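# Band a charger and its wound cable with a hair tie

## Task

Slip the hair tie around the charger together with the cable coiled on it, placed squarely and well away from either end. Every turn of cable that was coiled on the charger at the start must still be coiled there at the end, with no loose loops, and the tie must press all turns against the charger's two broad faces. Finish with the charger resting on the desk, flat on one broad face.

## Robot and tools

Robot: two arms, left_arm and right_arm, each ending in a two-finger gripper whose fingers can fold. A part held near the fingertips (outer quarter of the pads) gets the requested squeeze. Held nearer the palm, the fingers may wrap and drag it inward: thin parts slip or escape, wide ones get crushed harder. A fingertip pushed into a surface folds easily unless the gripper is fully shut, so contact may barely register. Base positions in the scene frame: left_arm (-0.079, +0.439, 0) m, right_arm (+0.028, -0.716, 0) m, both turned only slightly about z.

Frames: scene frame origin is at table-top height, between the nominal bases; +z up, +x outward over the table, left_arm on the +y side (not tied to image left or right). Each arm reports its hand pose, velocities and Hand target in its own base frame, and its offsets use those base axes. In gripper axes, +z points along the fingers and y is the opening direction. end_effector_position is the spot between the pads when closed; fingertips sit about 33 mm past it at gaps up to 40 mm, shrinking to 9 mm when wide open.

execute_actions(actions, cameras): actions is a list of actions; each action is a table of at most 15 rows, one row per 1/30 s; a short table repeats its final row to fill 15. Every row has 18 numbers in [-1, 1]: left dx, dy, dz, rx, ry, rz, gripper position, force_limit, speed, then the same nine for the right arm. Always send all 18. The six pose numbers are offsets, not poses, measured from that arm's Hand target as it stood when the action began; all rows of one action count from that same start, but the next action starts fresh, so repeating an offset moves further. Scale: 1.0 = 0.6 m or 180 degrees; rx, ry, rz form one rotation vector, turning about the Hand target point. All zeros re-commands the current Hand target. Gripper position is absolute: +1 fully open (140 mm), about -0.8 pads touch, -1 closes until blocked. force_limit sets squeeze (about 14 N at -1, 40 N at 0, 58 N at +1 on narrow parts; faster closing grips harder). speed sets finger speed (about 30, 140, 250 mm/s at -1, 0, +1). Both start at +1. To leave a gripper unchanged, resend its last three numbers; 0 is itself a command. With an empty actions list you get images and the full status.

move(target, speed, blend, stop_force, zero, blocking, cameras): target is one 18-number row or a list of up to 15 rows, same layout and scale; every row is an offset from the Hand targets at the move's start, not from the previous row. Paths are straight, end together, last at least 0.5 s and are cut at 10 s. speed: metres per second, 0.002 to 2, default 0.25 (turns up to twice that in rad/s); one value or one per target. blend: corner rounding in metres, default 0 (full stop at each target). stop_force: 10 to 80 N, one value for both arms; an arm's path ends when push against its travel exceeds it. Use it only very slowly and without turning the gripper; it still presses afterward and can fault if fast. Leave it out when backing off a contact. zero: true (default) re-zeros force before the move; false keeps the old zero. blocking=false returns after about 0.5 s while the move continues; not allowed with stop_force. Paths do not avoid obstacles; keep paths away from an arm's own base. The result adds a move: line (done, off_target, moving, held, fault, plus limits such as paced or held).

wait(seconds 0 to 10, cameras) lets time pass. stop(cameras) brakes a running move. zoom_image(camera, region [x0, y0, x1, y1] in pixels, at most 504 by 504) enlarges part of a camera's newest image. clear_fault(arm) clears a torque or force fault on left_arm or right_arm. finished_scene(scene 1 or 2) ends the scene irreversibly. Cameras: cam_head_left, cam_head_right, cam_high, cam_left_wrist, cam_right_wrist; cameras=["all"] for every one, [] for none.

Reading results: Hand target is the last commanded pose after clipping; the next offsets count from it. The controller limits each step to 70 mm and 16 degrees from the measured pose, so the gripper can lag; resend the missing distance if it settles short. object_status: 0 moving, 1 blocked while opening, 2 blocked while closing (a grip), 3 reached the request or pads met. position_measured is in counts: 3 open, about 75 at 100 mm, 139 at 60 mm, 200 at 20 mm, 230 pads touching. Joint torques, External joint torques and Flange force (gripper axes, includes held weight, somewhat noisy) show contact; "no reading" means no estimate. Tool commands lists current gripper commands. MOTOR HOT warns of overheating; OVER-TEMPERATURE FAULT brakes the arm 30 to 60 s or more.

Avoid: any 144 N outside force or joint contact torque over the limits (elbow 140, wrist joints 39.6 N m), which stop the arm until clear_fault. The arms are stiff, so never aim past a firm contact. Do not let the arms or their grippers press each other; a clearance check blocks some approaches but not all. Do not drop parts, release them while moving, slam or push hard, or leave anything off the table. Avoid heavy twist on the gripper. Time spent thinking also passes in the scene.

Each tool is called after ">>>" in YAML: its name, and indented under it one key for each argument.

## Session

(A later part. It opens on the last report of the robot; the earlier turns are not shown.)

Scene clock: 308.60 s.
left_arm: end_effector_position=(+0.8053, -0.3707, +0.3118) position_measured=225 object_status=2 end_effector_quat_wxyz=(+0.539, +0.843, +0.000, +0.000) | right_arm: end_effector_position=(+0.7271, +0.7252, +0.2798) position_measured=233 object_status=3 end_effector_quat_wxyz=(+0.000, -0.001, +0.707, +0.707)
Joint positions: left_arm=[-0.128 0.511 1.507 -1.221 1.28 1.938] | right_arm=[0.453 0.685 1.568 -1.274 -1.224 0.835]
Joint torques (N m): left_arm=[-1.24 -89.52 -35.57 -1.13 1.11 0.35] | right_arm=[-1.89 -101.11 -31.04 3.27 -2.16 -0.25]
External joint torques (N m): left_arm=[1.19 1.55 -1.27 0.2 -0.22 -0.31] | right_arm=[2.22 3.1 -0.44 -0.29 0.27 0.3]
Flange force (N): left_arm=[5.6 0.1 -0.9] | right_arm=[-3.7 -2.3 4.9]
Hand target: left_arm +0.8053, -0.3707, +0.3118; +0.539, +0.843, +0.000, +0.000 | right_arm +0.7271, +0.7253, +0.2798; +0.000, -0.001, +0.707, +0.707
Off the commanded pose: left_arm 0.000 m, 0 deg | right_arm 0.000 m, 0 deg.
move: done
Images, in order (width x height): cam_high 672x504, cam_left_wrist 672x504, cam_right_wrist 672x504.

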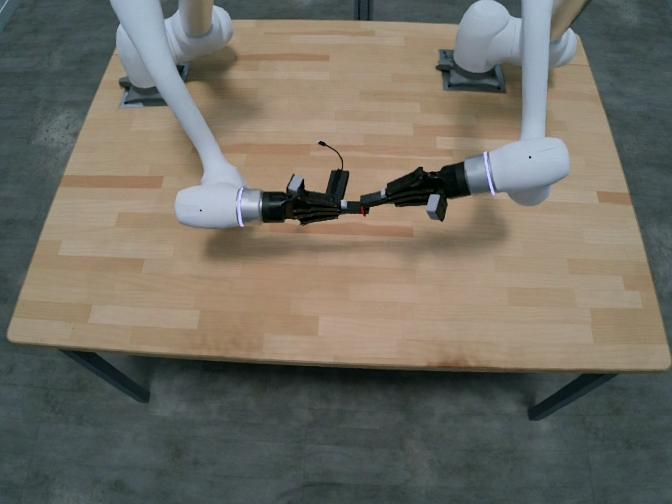

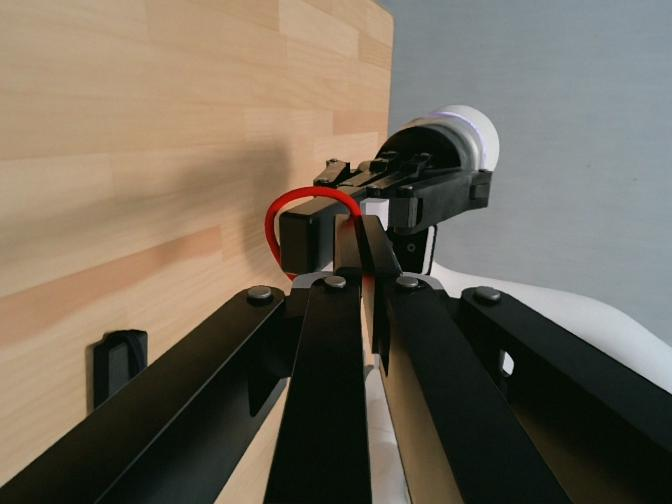

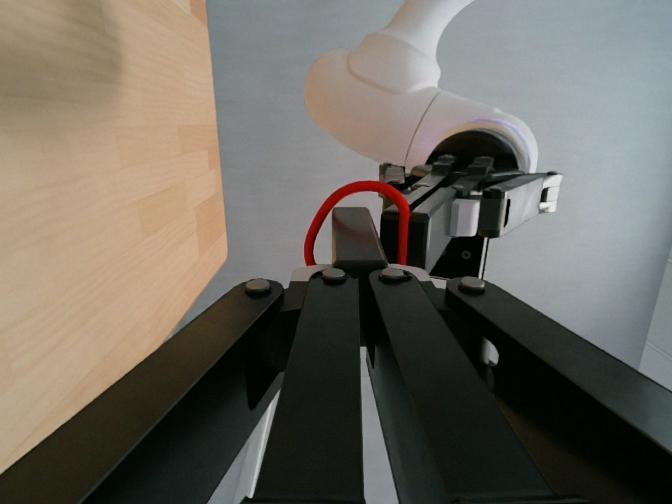

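>>> move:
  target: [0,0,0,0,0,0,-1,-1,-1,0,0.007,-0.016,0,0,0,-1,0,0]
  cameras: ["cam_right_wrist","cam_left_wrist"]
  speed: 0.03

>>> zoom_image:
  camera: "cam_right_wrist"
  region: [286, 126, 486, 276]

>>> zoom_image:
  camera: "cam_left_wrist"
  region: [236, 126, 486, 312]

>>> move:
  target: [0,0,0,0,0,0,-0.68,-1,-1,0,0,0,0,0,0,-1,0,0]
  cameras: ["cam_right_wrist","cam_high","cam_left_wrist"]
  speed: 0.03

>>> zoom_image:
  camera: "cam_right_wrist"
  region: [286, 126, 486, 276]

>>> zoom_image:
  camera: "cam_left_wrist"
  region: [236, 126, 486, 312]

>>> zoom_image:
  camera: "cam_high"
  region: [310, 170, 430, 260]

Scene clock: 319.70 s.
left_arm: end_effector_position=(+0.8053, -0.3707, +0.3118) position_measured=225 object_status=2 end_effector_quat_wxyz=(+0.539, +0.843, +0.000, +0.000) | right_arm: end_effector_position=(+0.7271, +0.7295, +0.2702) position_measured=233 object_status=3 end_effector_quat_wxyz=(+0.000, -0.001, +0.707, +0.707)
Joint positions: left_arm=[-0.128 0.511 1.507 -1.221 1.28 1.938] | right_arm=[0.458 0.697 1.567 -1.267 -1.224 0.823]
Joint torques (N m): left_arm=[-1.43 -89.54 -35.61 -1.19 1.12 0.38] | right_arm=[-2.04 -101.18 -30.5 3.34 -2.08 -0.29]
External joint torques (N m): left_arm=[0.94 1.21 -1.35 0.23 -0.21 -0.33] | right_arm=[2.02 2.43 -0.73 -0.38 0.17 0.33]
Flange force (N): left_arm=[5.3 0.6 -0.8] | right_arm=[-3.7 -1.5 4.5]
Hand target: left_arm +0.8053, -0.3707, +0.3118; +0.539, +0.843, +0.000, +0.000 | right_arm +0.7271, +0.7295, +0.2702; +0.000, -0.001, +0.707, +0.707
Off the commanded pose: left_arm 0.000 m, 0 deg | right_arm 0.000 m, 0 deg.
move: done
Images, in order (width x height): cam_left_wrist 672x504, cam_right_wrist 672x504.

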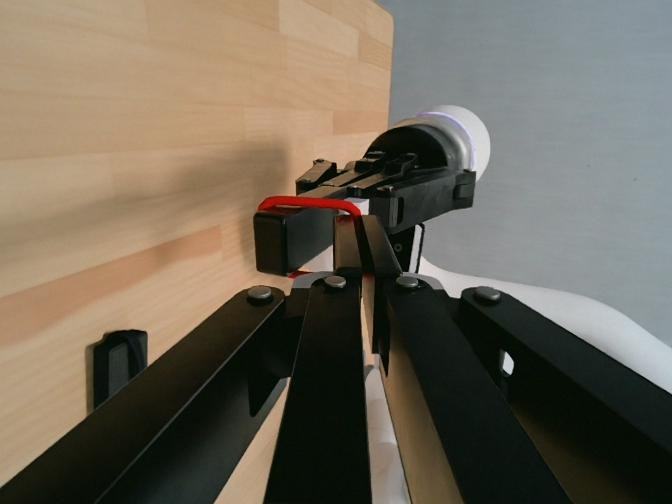

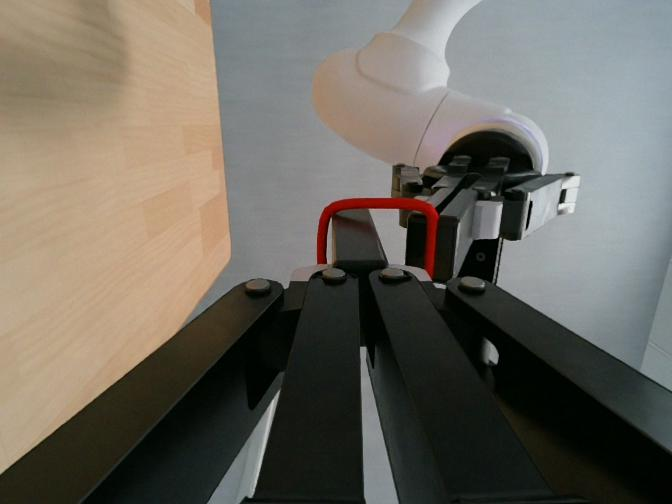

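Scaled by 2.520.

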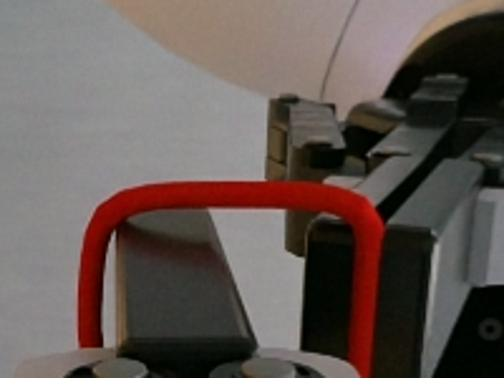

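Scaled by 2.016.

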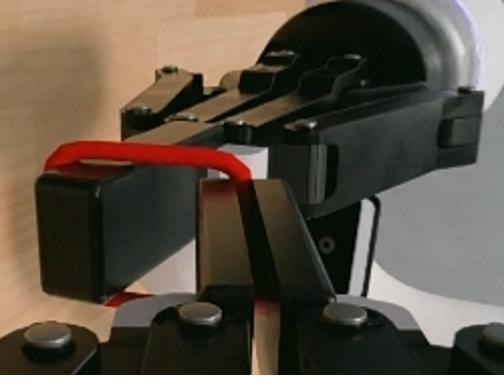

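Scene clock: 320.20 s.
left_arm: end_effector_position=(+0.8053, -0.3707, +0.3118) position_measured=214 object_status=0 end_effector_quat_wxyz=(+0.539, +0.843, +0.000, +0.000) | right_arm: end_effector_position=(+0.7271, +0.7295, +0.2702) position_measured=233 object_status=3 end_effector_quat_wxyz=(+0.000, -0.001, +0.707, +0.707)
Joint positions: left_arm=[-0.128 0.511 1.507 -1.221 1.28 1.938] | right_arm=[0.458 0.697 1.567 -1.267 -1.224 0.823]
Joint torques (N m): left_arm=[-1.42 -89.34 -35.64 -1.07 1.1 0.36] | right_arm=[-2.04 -101.81 -30.81 3.43 -2.21 -0.23]
External joint torques (N m): left_arm=[1.42 1.19 -1.24 0.14 -0.21 -0.32] | right_arm=[2.07 2.68 -0.65 -0.45 0.29 0.28]
Flange force (N): left_arm=[5.1 0.2 -1.2] | right_arm=[-3.8 -1.8 4.7]
Hand target: left_arm +0.8053, -0.3707, +0.3118; +0.539, +0.843, +0.000, +0.000 | right_arm +0.7271, +0.7295, +0.2702; +0.000, -0.001, +0.707, +0.707
Off the commanded pose: left_arm 0.000 m, 0 deg | right_arm 0.000 m, 0 deg.
move: done
Images, in order (width x height): cam_high 672x504, cam_left_wrist 672x504, cam_right_wrist 672x504.

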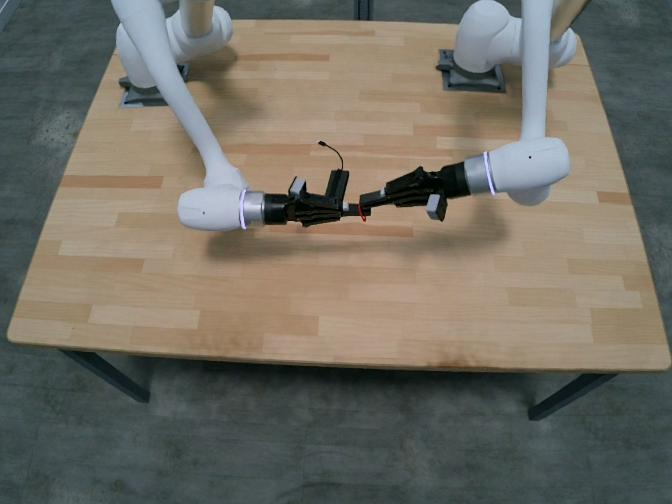

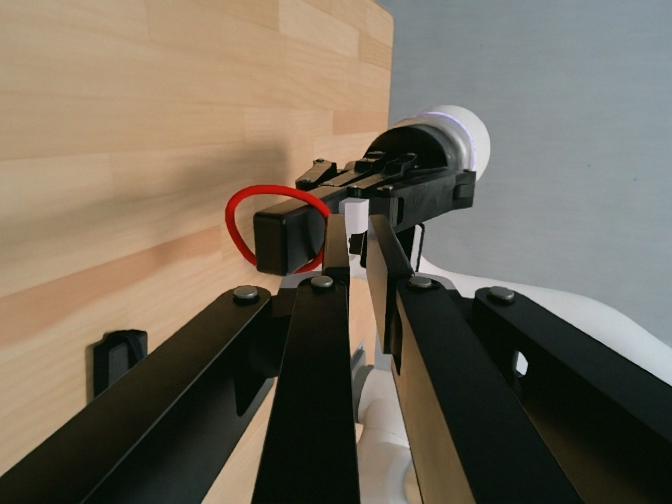

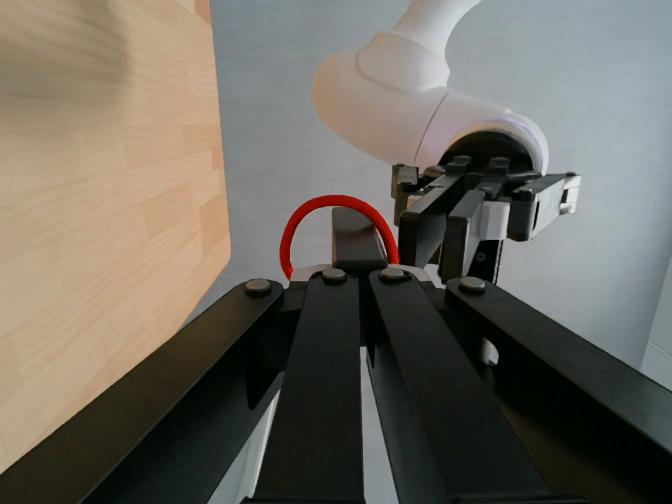

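Scaled by 2.520.

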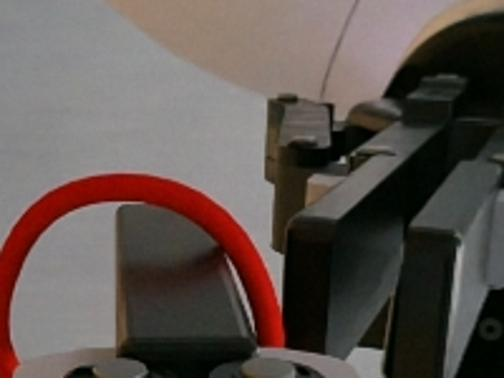

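Scaled by 2.016.

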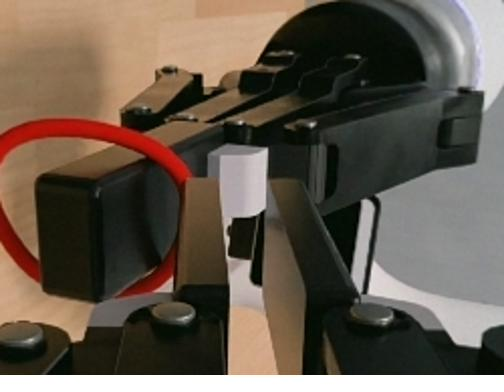

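Scaled by 4.200.

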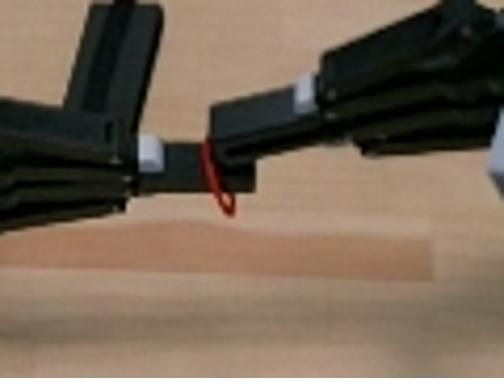

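>>> move:
  target: [0,0.15,0.07,0,0,0,-0.68,-1,-1,0,0,0,0,0,0,-1,0,0]
  cameras: ["cam_right_wrist","cam_high","cam_left_wrist"]
  speed: 0.1

>>> zoom_image:
  camera: "cam_right_wrist"
  region: [236, 126, 486, 313]

>>> zoom_image:
  camera: "cam_left_wrist"
  region: [186, 126, 486, 350]

>>> zoom_image:
  camera: "cam_high"
  region: [310, 170, 430, 260]

Scene clock: 325.43 s.
left_arm: end_effector_position=(+0.8053, -0.2807, +0.3538) position_measured=214 object_status=3 end_effector_quat_wxyz=(+0.539, +0.843, +0.000, +0.000) | right_arm: end_effector_position=(+0.7271, +0.7295, +0.2702) position_measured=233 object_status=3 end_effector_quat_wxyz=(+0.000, -0.001, +0.707, +0.707)
Joint positions: left_arm=[-0.017 0.48 1.474 -1.171 1.399 1.915] | right_arm=[0.458 0.697 1.567 -1.267 -1.224 0.823]
Joint torques (N m): left_arm=[-1.14 -87.5 -36.66 -0.95 1.06 0.31] | right_arm=[-2.21 -101.66 -30.69 3.43 -2.22 -0.24]
External joint torques (N m): left_arm=[0.99 1.42 -1.23 0.16 -0.22 -0.27] | right_arm=[2.12 3.23 -0.47 -0.47 0.31 0.28]
Flange force (N): left_arm=[5.2 0.2 -1.2] | right_arm=[-4.0 -2.4 4.8]
Hand target: left_arm +0.8053, -0.2807, +0.3538; +0.539, +0.843, +0.000, +0.000 | right_arm +0.7271, +0.7295, +0.2702; +0.000, -0.001, +0.707, +0.707
Off the commanded pose: left_arm 0.000 m, 0 deg | right_arm 0.000 m, 0 deg.
move: done
Images, in order (width x height): cam_high 672x504, cam_left_wrist 672x504, cam_right_wrist 672x504.

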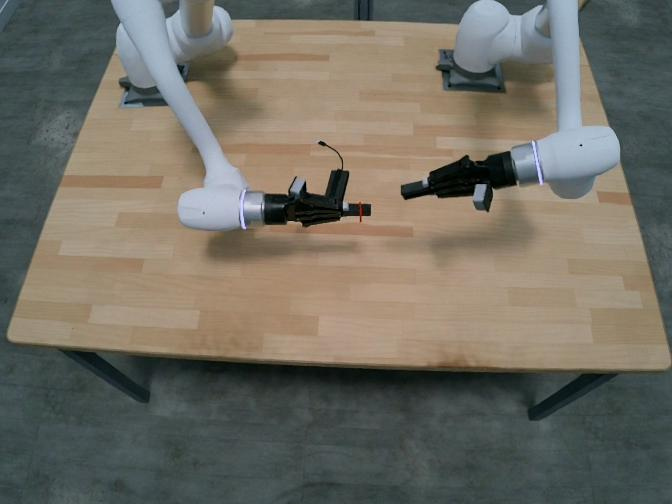

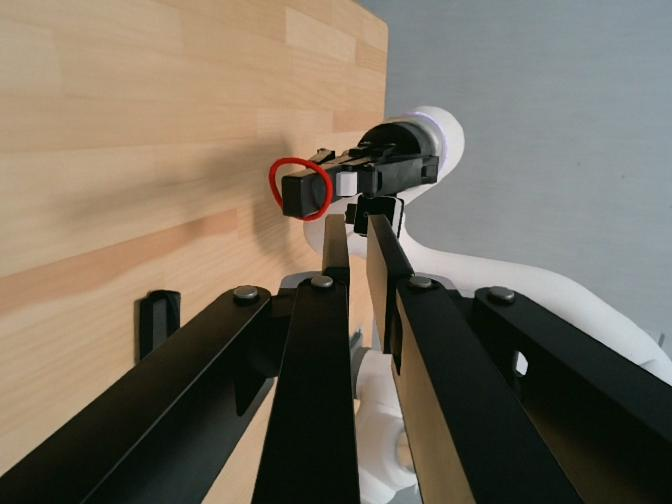

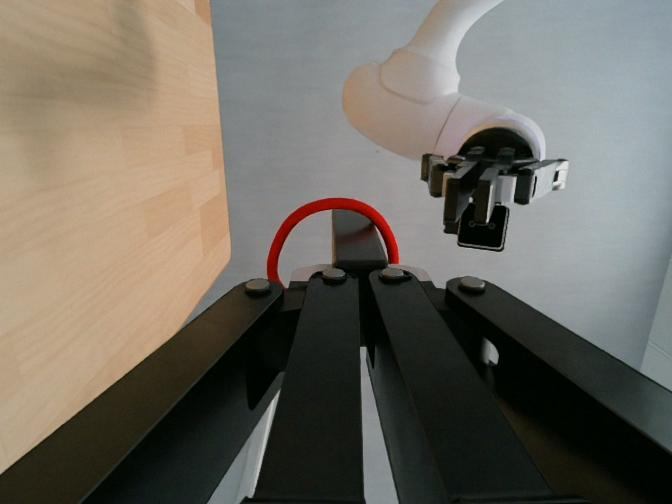

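Scaled by 2.016.

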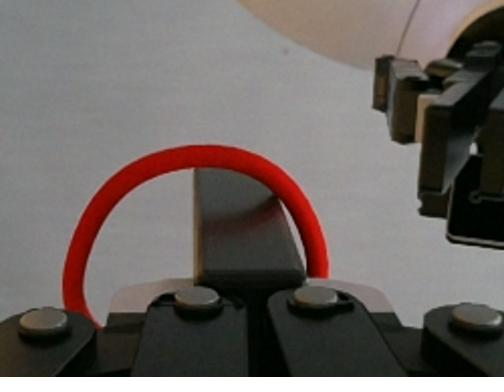

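Scaled by 1.680.

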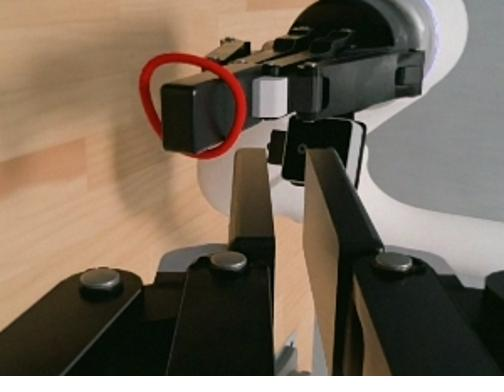

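Scaled by 4.200.

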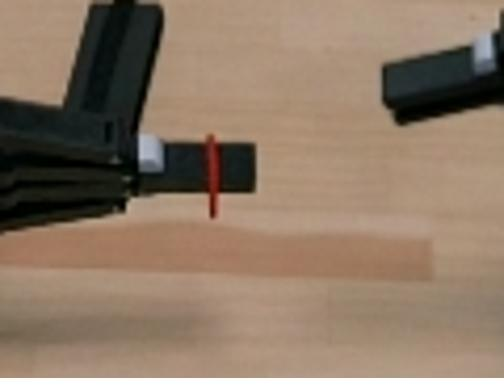

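>>> move:
  target: [0,0,0,0,0,0,0.15,-1,0,0,-0.25,0,0,0,0,-0.52,1,-1]
  speed: 0.15

>>> move:
  target: [-0.409,-0.266,-0.256,0.3618,-0.0336,-0.0524,0.15,-1,0,0,0,0,0,0,0,-0.52,1,-1]
  cameras: ["cam_right_wrist","cam_high","cam_left_wrist"]
  speed: 0.25

>>> zoom_image:
  camera: "cam_right_wrist"
  region: [236, 126, 486, 313]

>>> zoom_image:
  camera: "cam_left_wrist"
  region: [186, 126, 486, 350]

>>> zoom_image:
  camera: "cam_high"
  region: [270, 170, 390, 260]

Scene clock: 341.83 s.
left_arm: end_effector_position=(+0.8053, -0.2807, +0.3538) position_measured=110 object_status=3 end_effector_quat_wxyz=(+0.539, +0.843, +0.000, +0.000) | right_arm: end_effector_position=(+0.7271, +0.5795, +0.2702) position_measured=195 object_status=3 end_effector_quat_wxyz=(+0.000, -0.001, +0.707, +0.707)
Joint positions: left_arm=[-0.017 0.48 1.474 -1.171 1.399 1.915] | right_arm=[0.282 0.624 1.707 -1.375 -1.368 0.789]
Joint torques (N m): left_arm=[-1.4 -87.37 -36.59 -0.95 1.02 0.39] | right_arm=[-1.67 -92.6 -28.2 3.02 -2.28 -0.23]
External joint torques (N m): left_arm=[1.45 0.81 -1.44 0.18 -0.19 -0.34] | right_arm=[1.79 2.48 -0.43 -0.43 0.3 0.28]
Flange force (N): left_arm=[4.8 0.6 -2.1] | right_arm=[-3.5 -2.0 3.5]
Hand target: left_arm +0.8053, -0.2807, +0.3538; +0.539, +0.843, +0.000, +0.000 | right_arm +0.7271, +0.5795, +0.2702; +0.000, -0.001, +0.707, +0.707
Off the commanded pose: left_arm 0.000 m, 0 deg | right_arm 0.000 m, 0 deg.
move: done

Scene clock: 344.57 s.
left_arm: end_effector_position=(+0.5599, -0.4403, +0.2002) position_measured=110 object_status=3 end_effector_quat_wxyz=(-0.001, +0.996, -0.092, +0.000) | right_arm: end_effector_position=(+0.7271, +0.5795, +0.2702) position_measured=195 object_status=3 end_effector_quat_wxyz=(+0.000, -0.001, +0.707, +0.707)
Joint positions: left_arm=[-0.716 0.317 1.637 0.002 1.189 1.039] | right_arm=[0.282 0.624 1.707 -1.375 -1.368 0.789]
Joint torques (N m): left_arm=[-1.59 -72.81 -37.97 3.94 0.12 0.33] | right_arm=[-2.34 -92.68 -28.07 3.02 -2.26 -0.25]
External joint torques (N m): left_arm=[1.6 0.7 -1.5 0.14 -0.16 -0.33] | right_arm=[2.35 2.71 -0.54 -0.43 0.28 0.3]
Flange force (N): left_arm=[4.5 0.3 -0.9] | right_arm=[-3.8 -2.2 4.3]
Hand target: left_arm +0.5599, -0.4403, +0.2002; -0.001, +0.996, -0.092, +0.000 | right_arm +0.7271, +0.5795, +0.2702; +0.000, -0.001, +0.707, +0.707
Off the commanded pose: left_arm 0.000 m, 0 deg | right_arm 0.000 m, 0 deg.
move: done
Images, in order (width x height): cam_high 672x504, cam_left_wrist 672x504, cam_right_wrist 672x504.

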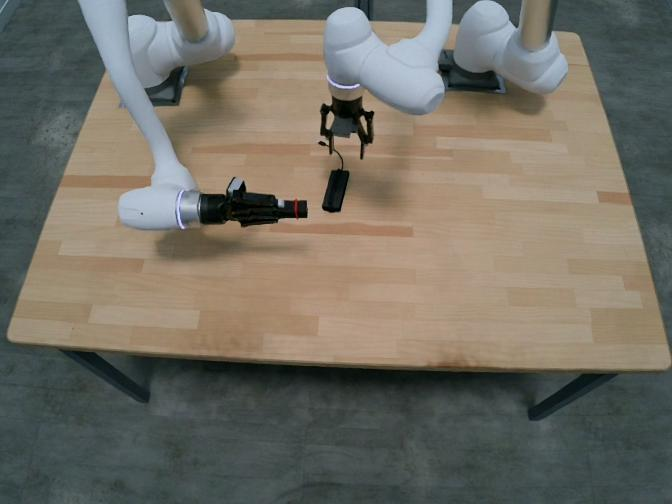

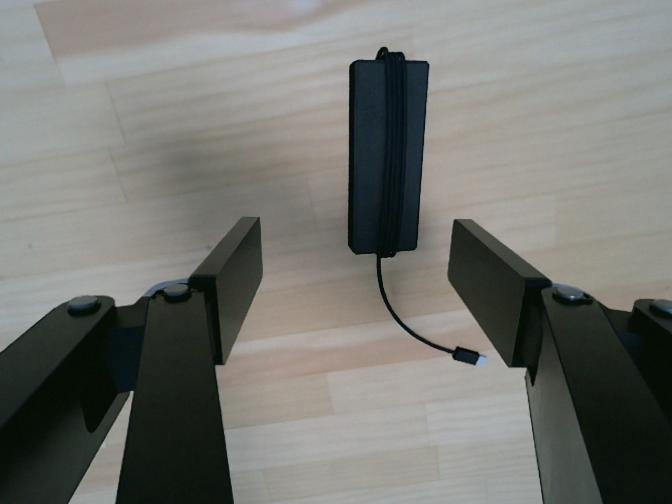

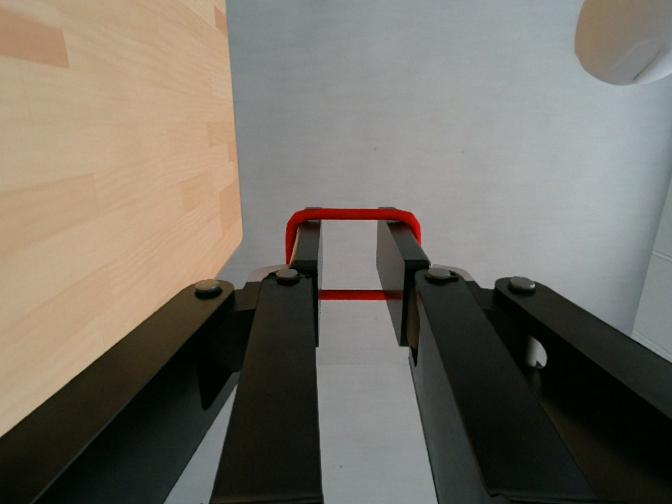

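Scaled by 2.016.

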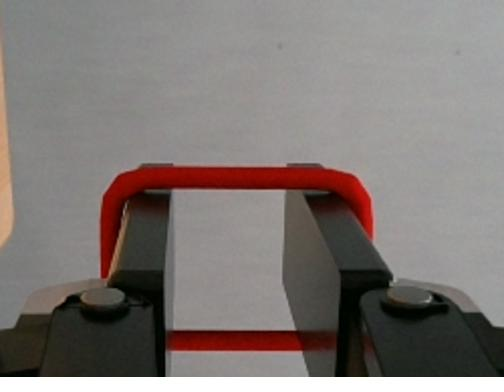

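Scaled by 1.680.

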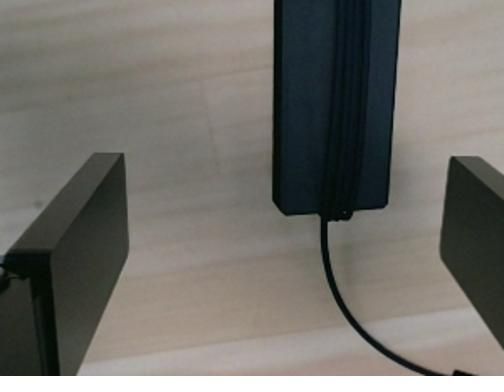

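Scaled by 4.200.

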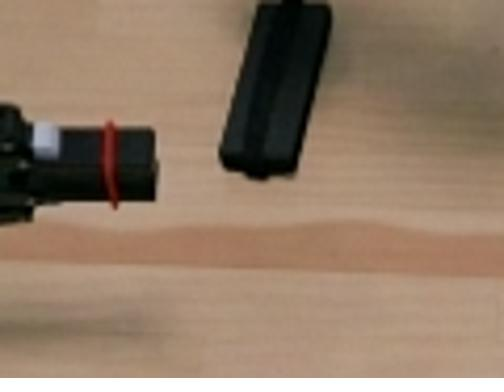

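>>> move:
  target: [-0.016,-0.031,-0.167,0,0,0,0.15,-1,0,0,0,0,0,0,0,-0.52,1,-1]
  cameras: ["cam_head_left","cam_high","cam_left_wrist"]
  speed: 0.15

>>> zoom_image:
  camera: "cam_high"
  region: [270, 130, 390, 220]

>>> zoom_image:
  camera: "cam_head_left"
  region: [330, 230, 450, 320]

Scene clock: 371.40 s.
left_arm: end_effector_position=(+0.5503, -0.4589, +0.1001) position_measured=110 object_status=3 end_effector_quat_wxyz=(-0.001, +0.996, -0.092, +0.000) | right_arm: end_effector_position=(+0.7271, +0.5795, +0.2702) position_measured=195 object_status=3 end_effector_quat_wxyz=(+0.000, -0.001, +0.707, +0.707)
Joint positions: left_arm=[-0.744 0.396 1.724 0.003 1.022 1.01] | right_arm=[0.282 0.624 1.707 -1.375 -1.368 0.789]
Joint torques (N m): left_arm=[-1.55 -77.57 -34.94 3.68 0.2 0.32] | right_arm=[-1.97 -92.37 -28.19 3.02 -2.22 -0.24]
External joint torques (N m): left_arm=[1.53 0.8 -1.34 0.06 -0.25 -0.32] | right_arm=[2.14 2.27 -0.51 -0.42 0.23 0.29]
Flange force (N): left_arm=[4.2 0.4 0.0] | right_arm=[-3.3 -1.8 3.8]
Hand target: left_arm +0.5503, -0.4589, +0.1000; -0.001, +0.996, -0.092, +0.000 | right_arm +0.7271, +0.5795, +0.2702; +0.000, -0.001, +0.707, +0.707
Off the commanded pose: left_arm 0.000 m, 0 deg | right_arm 0.000 m, 0 deg.
move: done
Images, in order (width x height): cam_head_left 672x504, cam_high 672x504, cam_left_wrist 672x504.

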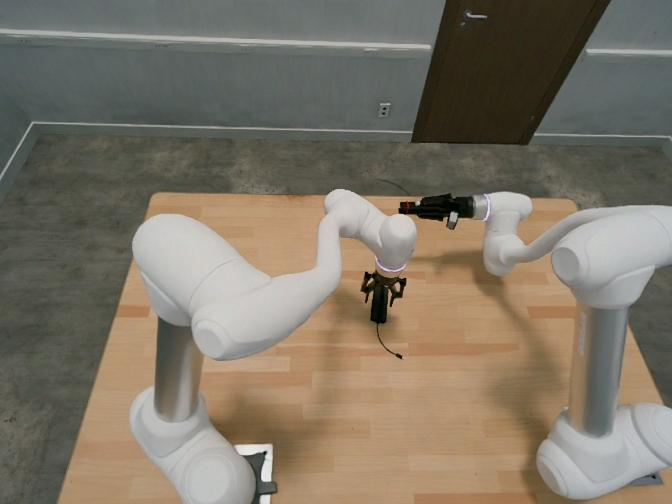

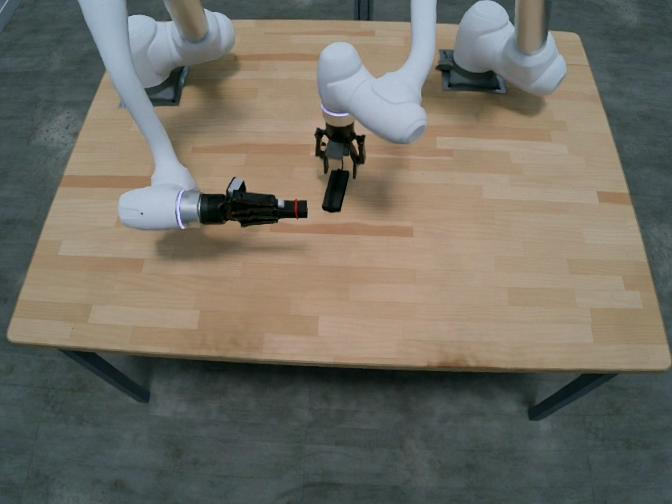

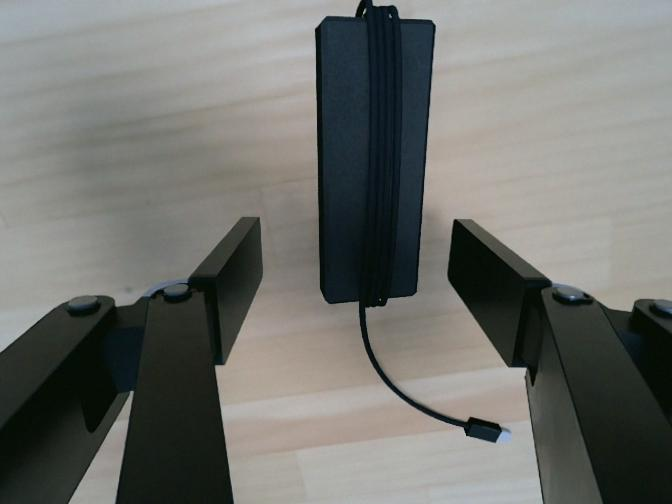

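Scaled by 4.200.

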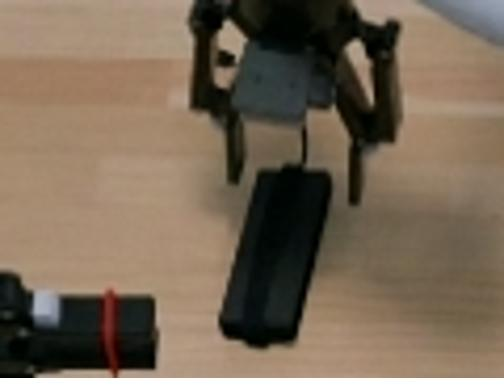

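Scaled by 4.200.

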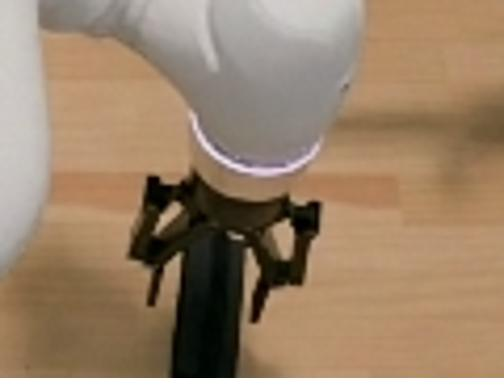

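>>> move:
  target: [-0.002,-0.0115,-0.05,0,0,-0.008,0.15,-1,0,0,0,0,0,0,0,-0.52,1,-1]
  cameras: ["cam_left_wrist"]
  speed: 0.1

>>> zoom_image:
  camera: "cam_left_wrist"
  region: [200, 0, 520, 360]

Scene clock: 378.40 s.
left_arm: end_effector_position=(+0.5491, -0.4658, +0.0701) position_measured=110 object_status=3 end_effector_quat_wxyz=(-0.001, +0.995, -0.105, +0.000) | right_arm: end_effector_position=(+0.7271, +0.5795, +0.2702) position_measured=195 object_status=3 end_effector_quat_wxyz=(+0.000, -0.001, +0.707, +0.707)
Joint positions: left_arm=[-0.752 0.428 1.74 0.003 0.975 1.026] | right_arm=[0.282 0.624 1.707 -1.375 -1.368 0.789]
Joint torques (N m): left_arm=[-1.43 -79.79 -33.97 3.56 0.25 0.34] | right_arm=[-2.02 -92.54 -28.23 3.01 -2.25 -0.25]
External joint torques (N m): left_arm=[1.73 1.08 -1.22 0.08 -0.3 -0.34] | right_arm=[1.79 2.49 -0.45 -0.43 0.27 0.3]
Flange force (N): left_arm=[4.4 0.2 0.6] | right_arm=[-3.6 -2.0 3.5]
Hand target: left_arm +0.5491, -0.4658, +0.0700; -0.001, +0.995, -0.105, +0.000 | right_arm +0.7271, +0.5795, +0.2702; +0.000, -0.001, +0.707, +0.707
Off the commanded pose: left_arm 0.000 m, 0 deg | right_arm 0.000 m, 0 deg.
move: done
Images, in order (width x height): cam_left_wrist 672x504.

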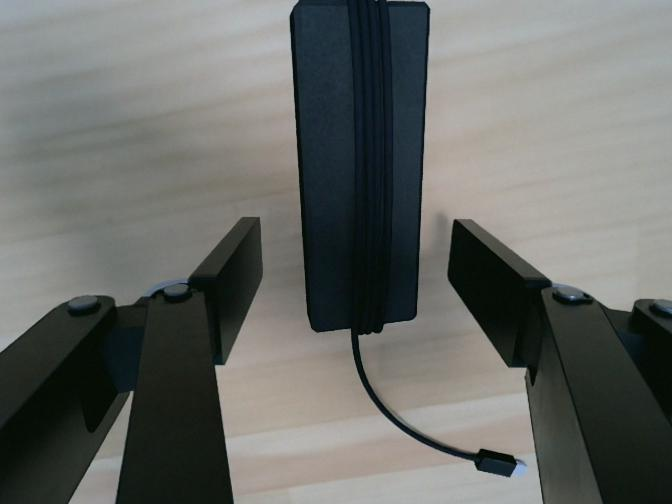

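Scaled by 1.400.

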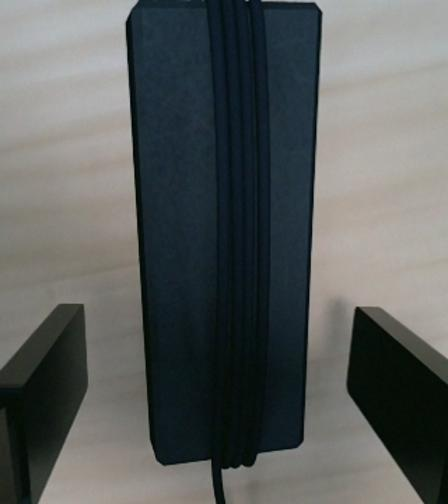

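>>> move:
  target: [0,-0.004,-0.04,0,0,0,0.15,-1,0,0,0,0,0,0,0,-0.52,1,-1]
  speed: 0.05

>>> move:
  target: [0,0,0,0,0,0,-1,0,-1,0,0,0,0,0,0,-0.52,1,-1]
  cameras: ["cam_left_wrist","cam_high"]

>>> wait:
  seconds: 1
  cameras: ["cam_left_wrist","cam_high"]

>>> zoom_image:
  camera: "cam_high"
  region: [270, 130, 390, 220]

Scene clock: 383.70 s.
left_arm: end_effector_position=(+0.5491, -0.4682, +0.0460) position_measured=110 object_status=3 end_effector_quat_wxyz=(-0.001, +0.995, -0.105, +0.000) | right_arm: end_effector_position=(+0.7271, +0.5795, +0.2702) position_measured=195 object_status=3 end_effector_quat_wxyz=(+0.000, -0.001, +0.707, +0.707)
Joint positions: left_arm=[-0.755 0.452 1.753 0.003 0.937 1.024] | right_arm=[0.282 0.624 1.707 -1.375 -1.368 0.789]
Joint torques (N m): left_arm=[-1.09 -81.38 -32.93 3.39 0.19 0.29] | right_arm=[-1.81 -92.6 -28.13 3.03 -2.31 -0.22]
External joint torques (N m): left_arm=[1.2 1.59 -1.23 0.14 -0.24 -0.29] | right_arm=[1.9 2.24 -0.64 -0.43 0.32 0.27]
Flange force (N): left_arm=[4.6 1.1 1.1] | right_arm=[-3.6 -1.7 3.7]
Hand target: left_arm +0.5491, -0.4682, +0.0460; -0.001, +0.995, -0.105, +0.000 | right_arm +0.7271, +0.5795, +0.2702; +0.000, -0.001, +0.707, +0.707
Off the commanded pose: left_arm 0.000 m, 0 deg | right_arm 0.000 m, 0 deg.
move: done

Scene clock: 385.07 s.
left_arm: end_effector_position=(+0.5491, -0.4682, +0.0460) position_measured=150 object_status=0 end_effector_quat_wxyz=(-0.001, +0.995, -0.105, +0.000) | right_arm: end_effector_position=(+0.7271, +0.5795, +0.2702) position_measured=195 object_status=3 end_effector_quat_wxyz=(+0.000, -0.001, +0.707, +0.707)
Joint positions: left_arm=[-0.755 0.452 1.753 0.003 0.937 1.024] | right_arm=[0.282 0.624 1.707 -1.375 -1.368 0.789]
Joint torques (N m): left_arm=[-0.78 -77.98 -30.23 3.59 0.54 0.39] | right_arm=[-2.14 -92.75 -28.08 3 -2.26 -0.23]
External joint torques (N m): left_arm=[0.64 -1.92 -4.01 -0.05 -0.58 -0.39] | right_arm=[2.35 2.9 -0.5 -0.41 0.28 0.28]
Flange force (N): left_arm=[5.0 2.3 -3.6] | right_arm=[-3.9 -2.5 4.4]
Hand target: left_arm +0.5491, -0.4682, +0.0460; -0.001, +0.995, -0.105, +0.000 | right_arm +0.7271, +0.5795, +0.2702; +0.000, -0.001, +0.707, +0.707
Off the commanded pose: left_arm 0.000 m, 0 deg | right_arm 0.000 m, 0 deg.
move: done
Images, in order (width x height): cam_high 672x504, cam_left_wrist 672x504.

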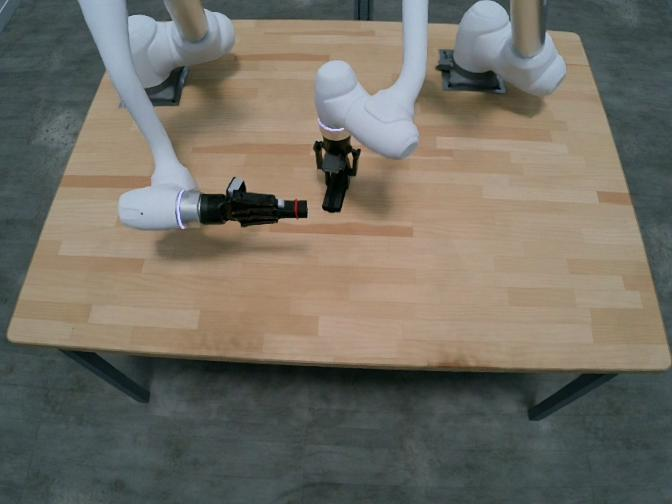

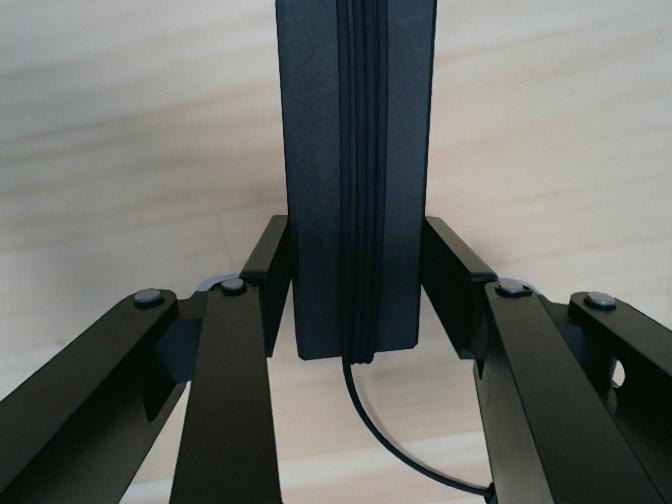

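Scene clock: 386.07 s.
left_arm: end_effector_position=(+0.5491, -0.4682, +0.0460) position_measured=150 object_status=2 end_effector_quat_wxyz=(-0.001, +0.995, -0.105, +0.000) | right_arm: end_effector_position=(+0.7271, +0.5795, +0.2702) position_measured=195 object_status=3 end_effector_quat_wxyz=(+0.000, -0.001, +0.707, +0.707)
Joint positions: left_arm=[-0.755 0.452 1.753 0.003 0.937 1.024] | right_arm=[0.282 0.624 1.707 -1.375 -1.368 0.789]
Joint torques (N m): left_arm=[-0.8 -77.64 -30.24 3.65 0.47 0.42] | right_arm=[-1.98 -92.53 -28.08 3.04 -2.25 -0.23]
External joint torques (N m): left_arm=[0.91 -2.47 -4.02 -0.1 -0.52 -0.42] | right_arm=[1.74 2.59 -0.63 -0.45 0.28 0.28]
Flange force (N): left_arm=[4.6 1.7 -4.2] | right_arm=[-4.1 -2.1 3.5]
Hand target: left_arm +0.5491, -0.4682, +0.0460; -0.001, +0.995, -0.105, +0.000 | right_arm +0.7271, +0.5795, +0.2702; +0.000, -0.001, +0.707, +0.707
Tool commands: left_gripper/position=-1.0 left_gripper/force_limit=+0.0 left_gripper/speed=-1.0 right_gripper/position=-0.52 right_gripper/force_limit=+1.0 right_gripper/speed=-1.0
Off the commanded pose: left_arm 0.000 m, 0 deg | right_arm 0.000 m, 0 deg.
wait: 1.00 s; at rest by 0.17 s
Images, in order (width x height): cam_high 672x504, cam_left_wrist 672x504.

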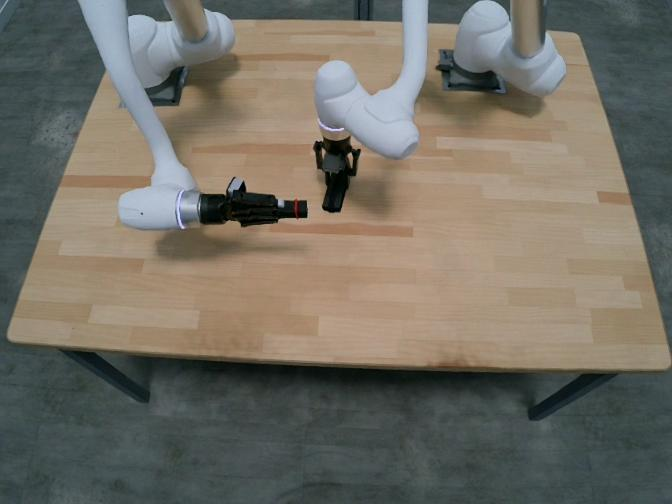

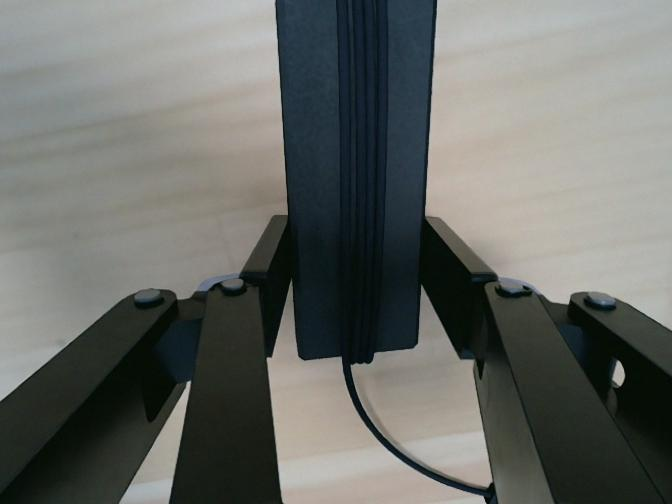

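Scaled by 4.200.

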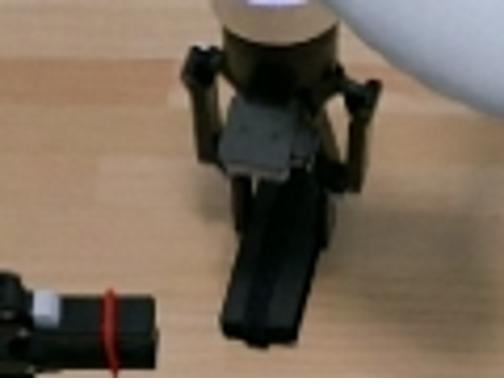

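>>> move:
  target:
    - [0,0,0.1667,0,0,0,-1,0,-1,0,0,0,0,0,0,-0.52,1,-1]
  speed: 0.1

>>> move:
  target: [0.435,0.363,0.2567,0,0,-0.433,-1,0,-1,0,0,0,0,0,0,-0.52,1,-1]
  speed: 0.2
  cameras: ["all"]

>>> zoom_image:
  camera: "cam_high"
  region: [270, 150, 430, 270]

>>> zoom_image:
  camera: "cam_right_wrist"
  region: [200, 50, 560, 320]

Scene clock: 396.87 s.
left_arm: end_effector_position=(+0.5491, -0.4682, +0.1460) position_measured=150 object_status=2 end_effector_quat_wxyz=(-0.001, +0.995, -0.105, +0.000) | right_arm: end_effector_position=(+0.7271, +0.5795, +0.2702) position_measured=195 object_status=3 end_effector_quat_wxyz=(+0.000, -0.001, +0.707, +0.707)
Joint positions: left_arm=[-0.755 0.367 1.673 0.003 1.103 1.024] | right_arm=[0.282 0.624 1.707 -1.375 -1.368 0.789]
Joint torques (N m): left_arm=[-1.22 -78.81 -37.94 3.89 0.1 0.3] | right_arm=[-2.15 -92.76 -28.12 3.03 -2.27 -0.26]
External joint torques (N m): left_arm=[1.37 3.11 0 0.02 -0.15 -0.3] | right_arm=[2.17 2.67 -0.46 -0.46 0.29 0.31]
Flange force (N): left_arm=[4.6 0.8 2.5] | right_arm=[-3.7 -2.2 4.0]
Hand target: left_arm +0.5491, -0.4682, +0.1460; -0.001, +0.995, -0.105, +0.000 | right_arm +0.7271, +0.5795, +0.2702; +0.000, -0.001, +0.707, +0.707
Off the commanded pose: left_arm 0.000 m, 0 deg | right_arm 0.000 m, 0 deg.
move: done

Scene clock: 400.67 s.
left_arm: end_effector_position=(+0.8101, -0.2504, +0.3001) position_measured=150 object_status=2 end_effector_quat_wxyz=(-0.001, +0.707, -0.707, +0.001) | right_arm: end_effector_position=(+0.7271, +0.5795, +0.2702) position_measured=195 object_status=3 end_effector_quat_wxyz=(+0.000, -0.001, +0.707, +0.707)
Joint positions: left_arm=[-0.341 0.489 1.202 0 1.448 2.8] | right_arm=[0.282 0.624 1.707 -1.375 -1.368 0.789]
Joint torques (N m): left_arm=[-1.6 -94.79 -42.3 4.12 0.24 0.3] | right_arm=[-2.25 -92.86 -28.14 3.03 -2.3 -0.26]
External joint torques (N m): left_arm=[1.97 3.62 0.23 0.16 -0.27 -0.3] | right_arm=[2.34 2.56 -0.62 -0.44 0.31 0.3]
Flange force (N): left_arm=[-0.3 -5.8 1.6] | right_arm=[-3.8 -2.0 4.3]
Hand target: left_arm +0.8101, -0.2504, +0.3001; -0.001, +0.707, -0.707, +0.001 | right_arm +0.7271, +0.5795, +0.2702; +0.000, -0.001, +0.707, +0.707
Off the commanded pose: left_arm 0.000 m, 0 deg | right_arm 0.000 m, 0 deg.
move: done

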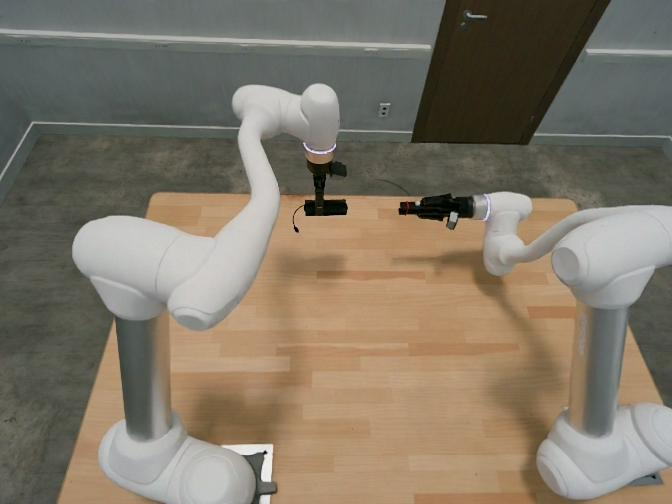

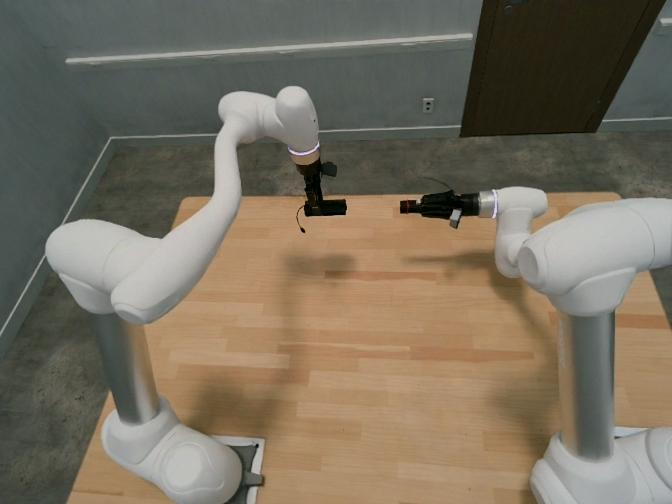

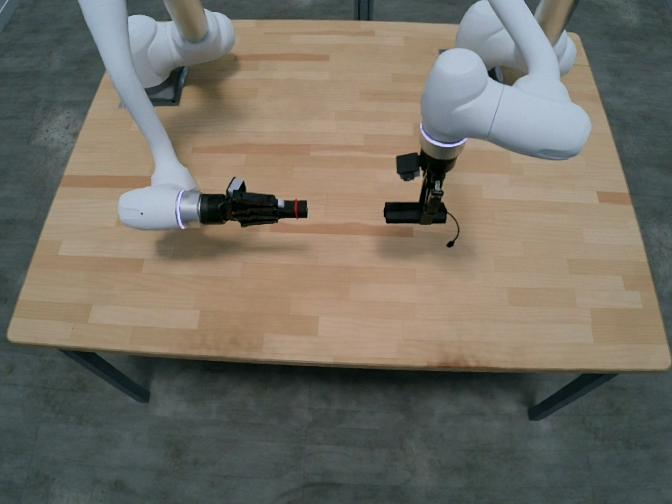

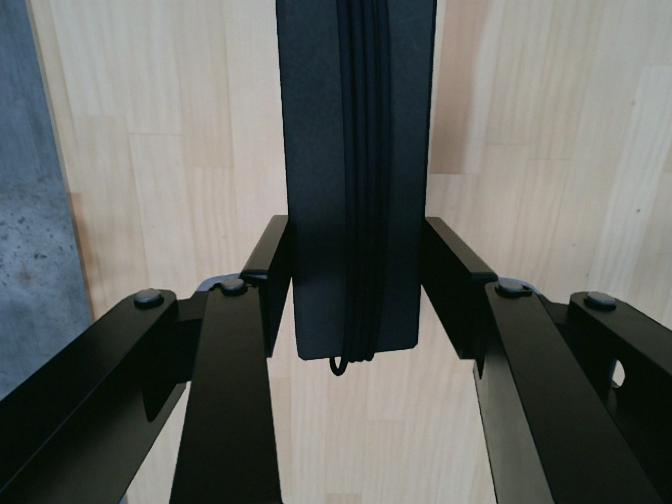

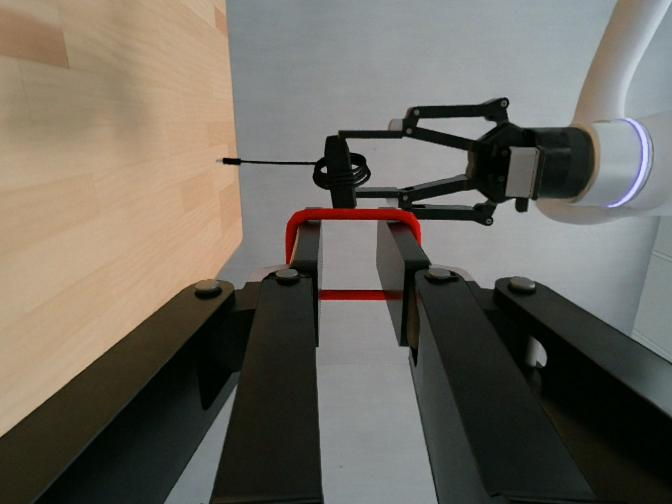

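Scaled by 3.150.

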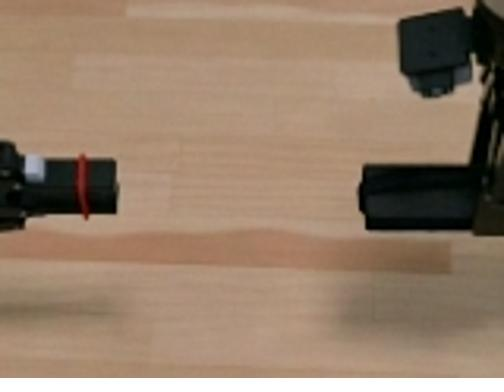

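Scaled by 1.400.

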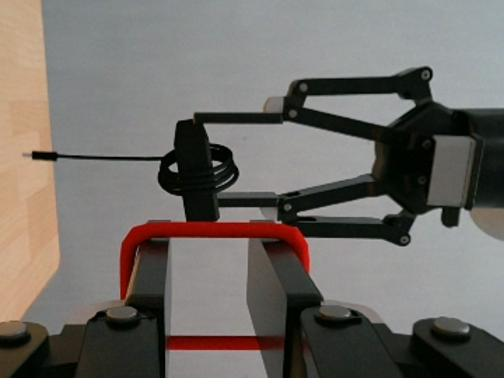

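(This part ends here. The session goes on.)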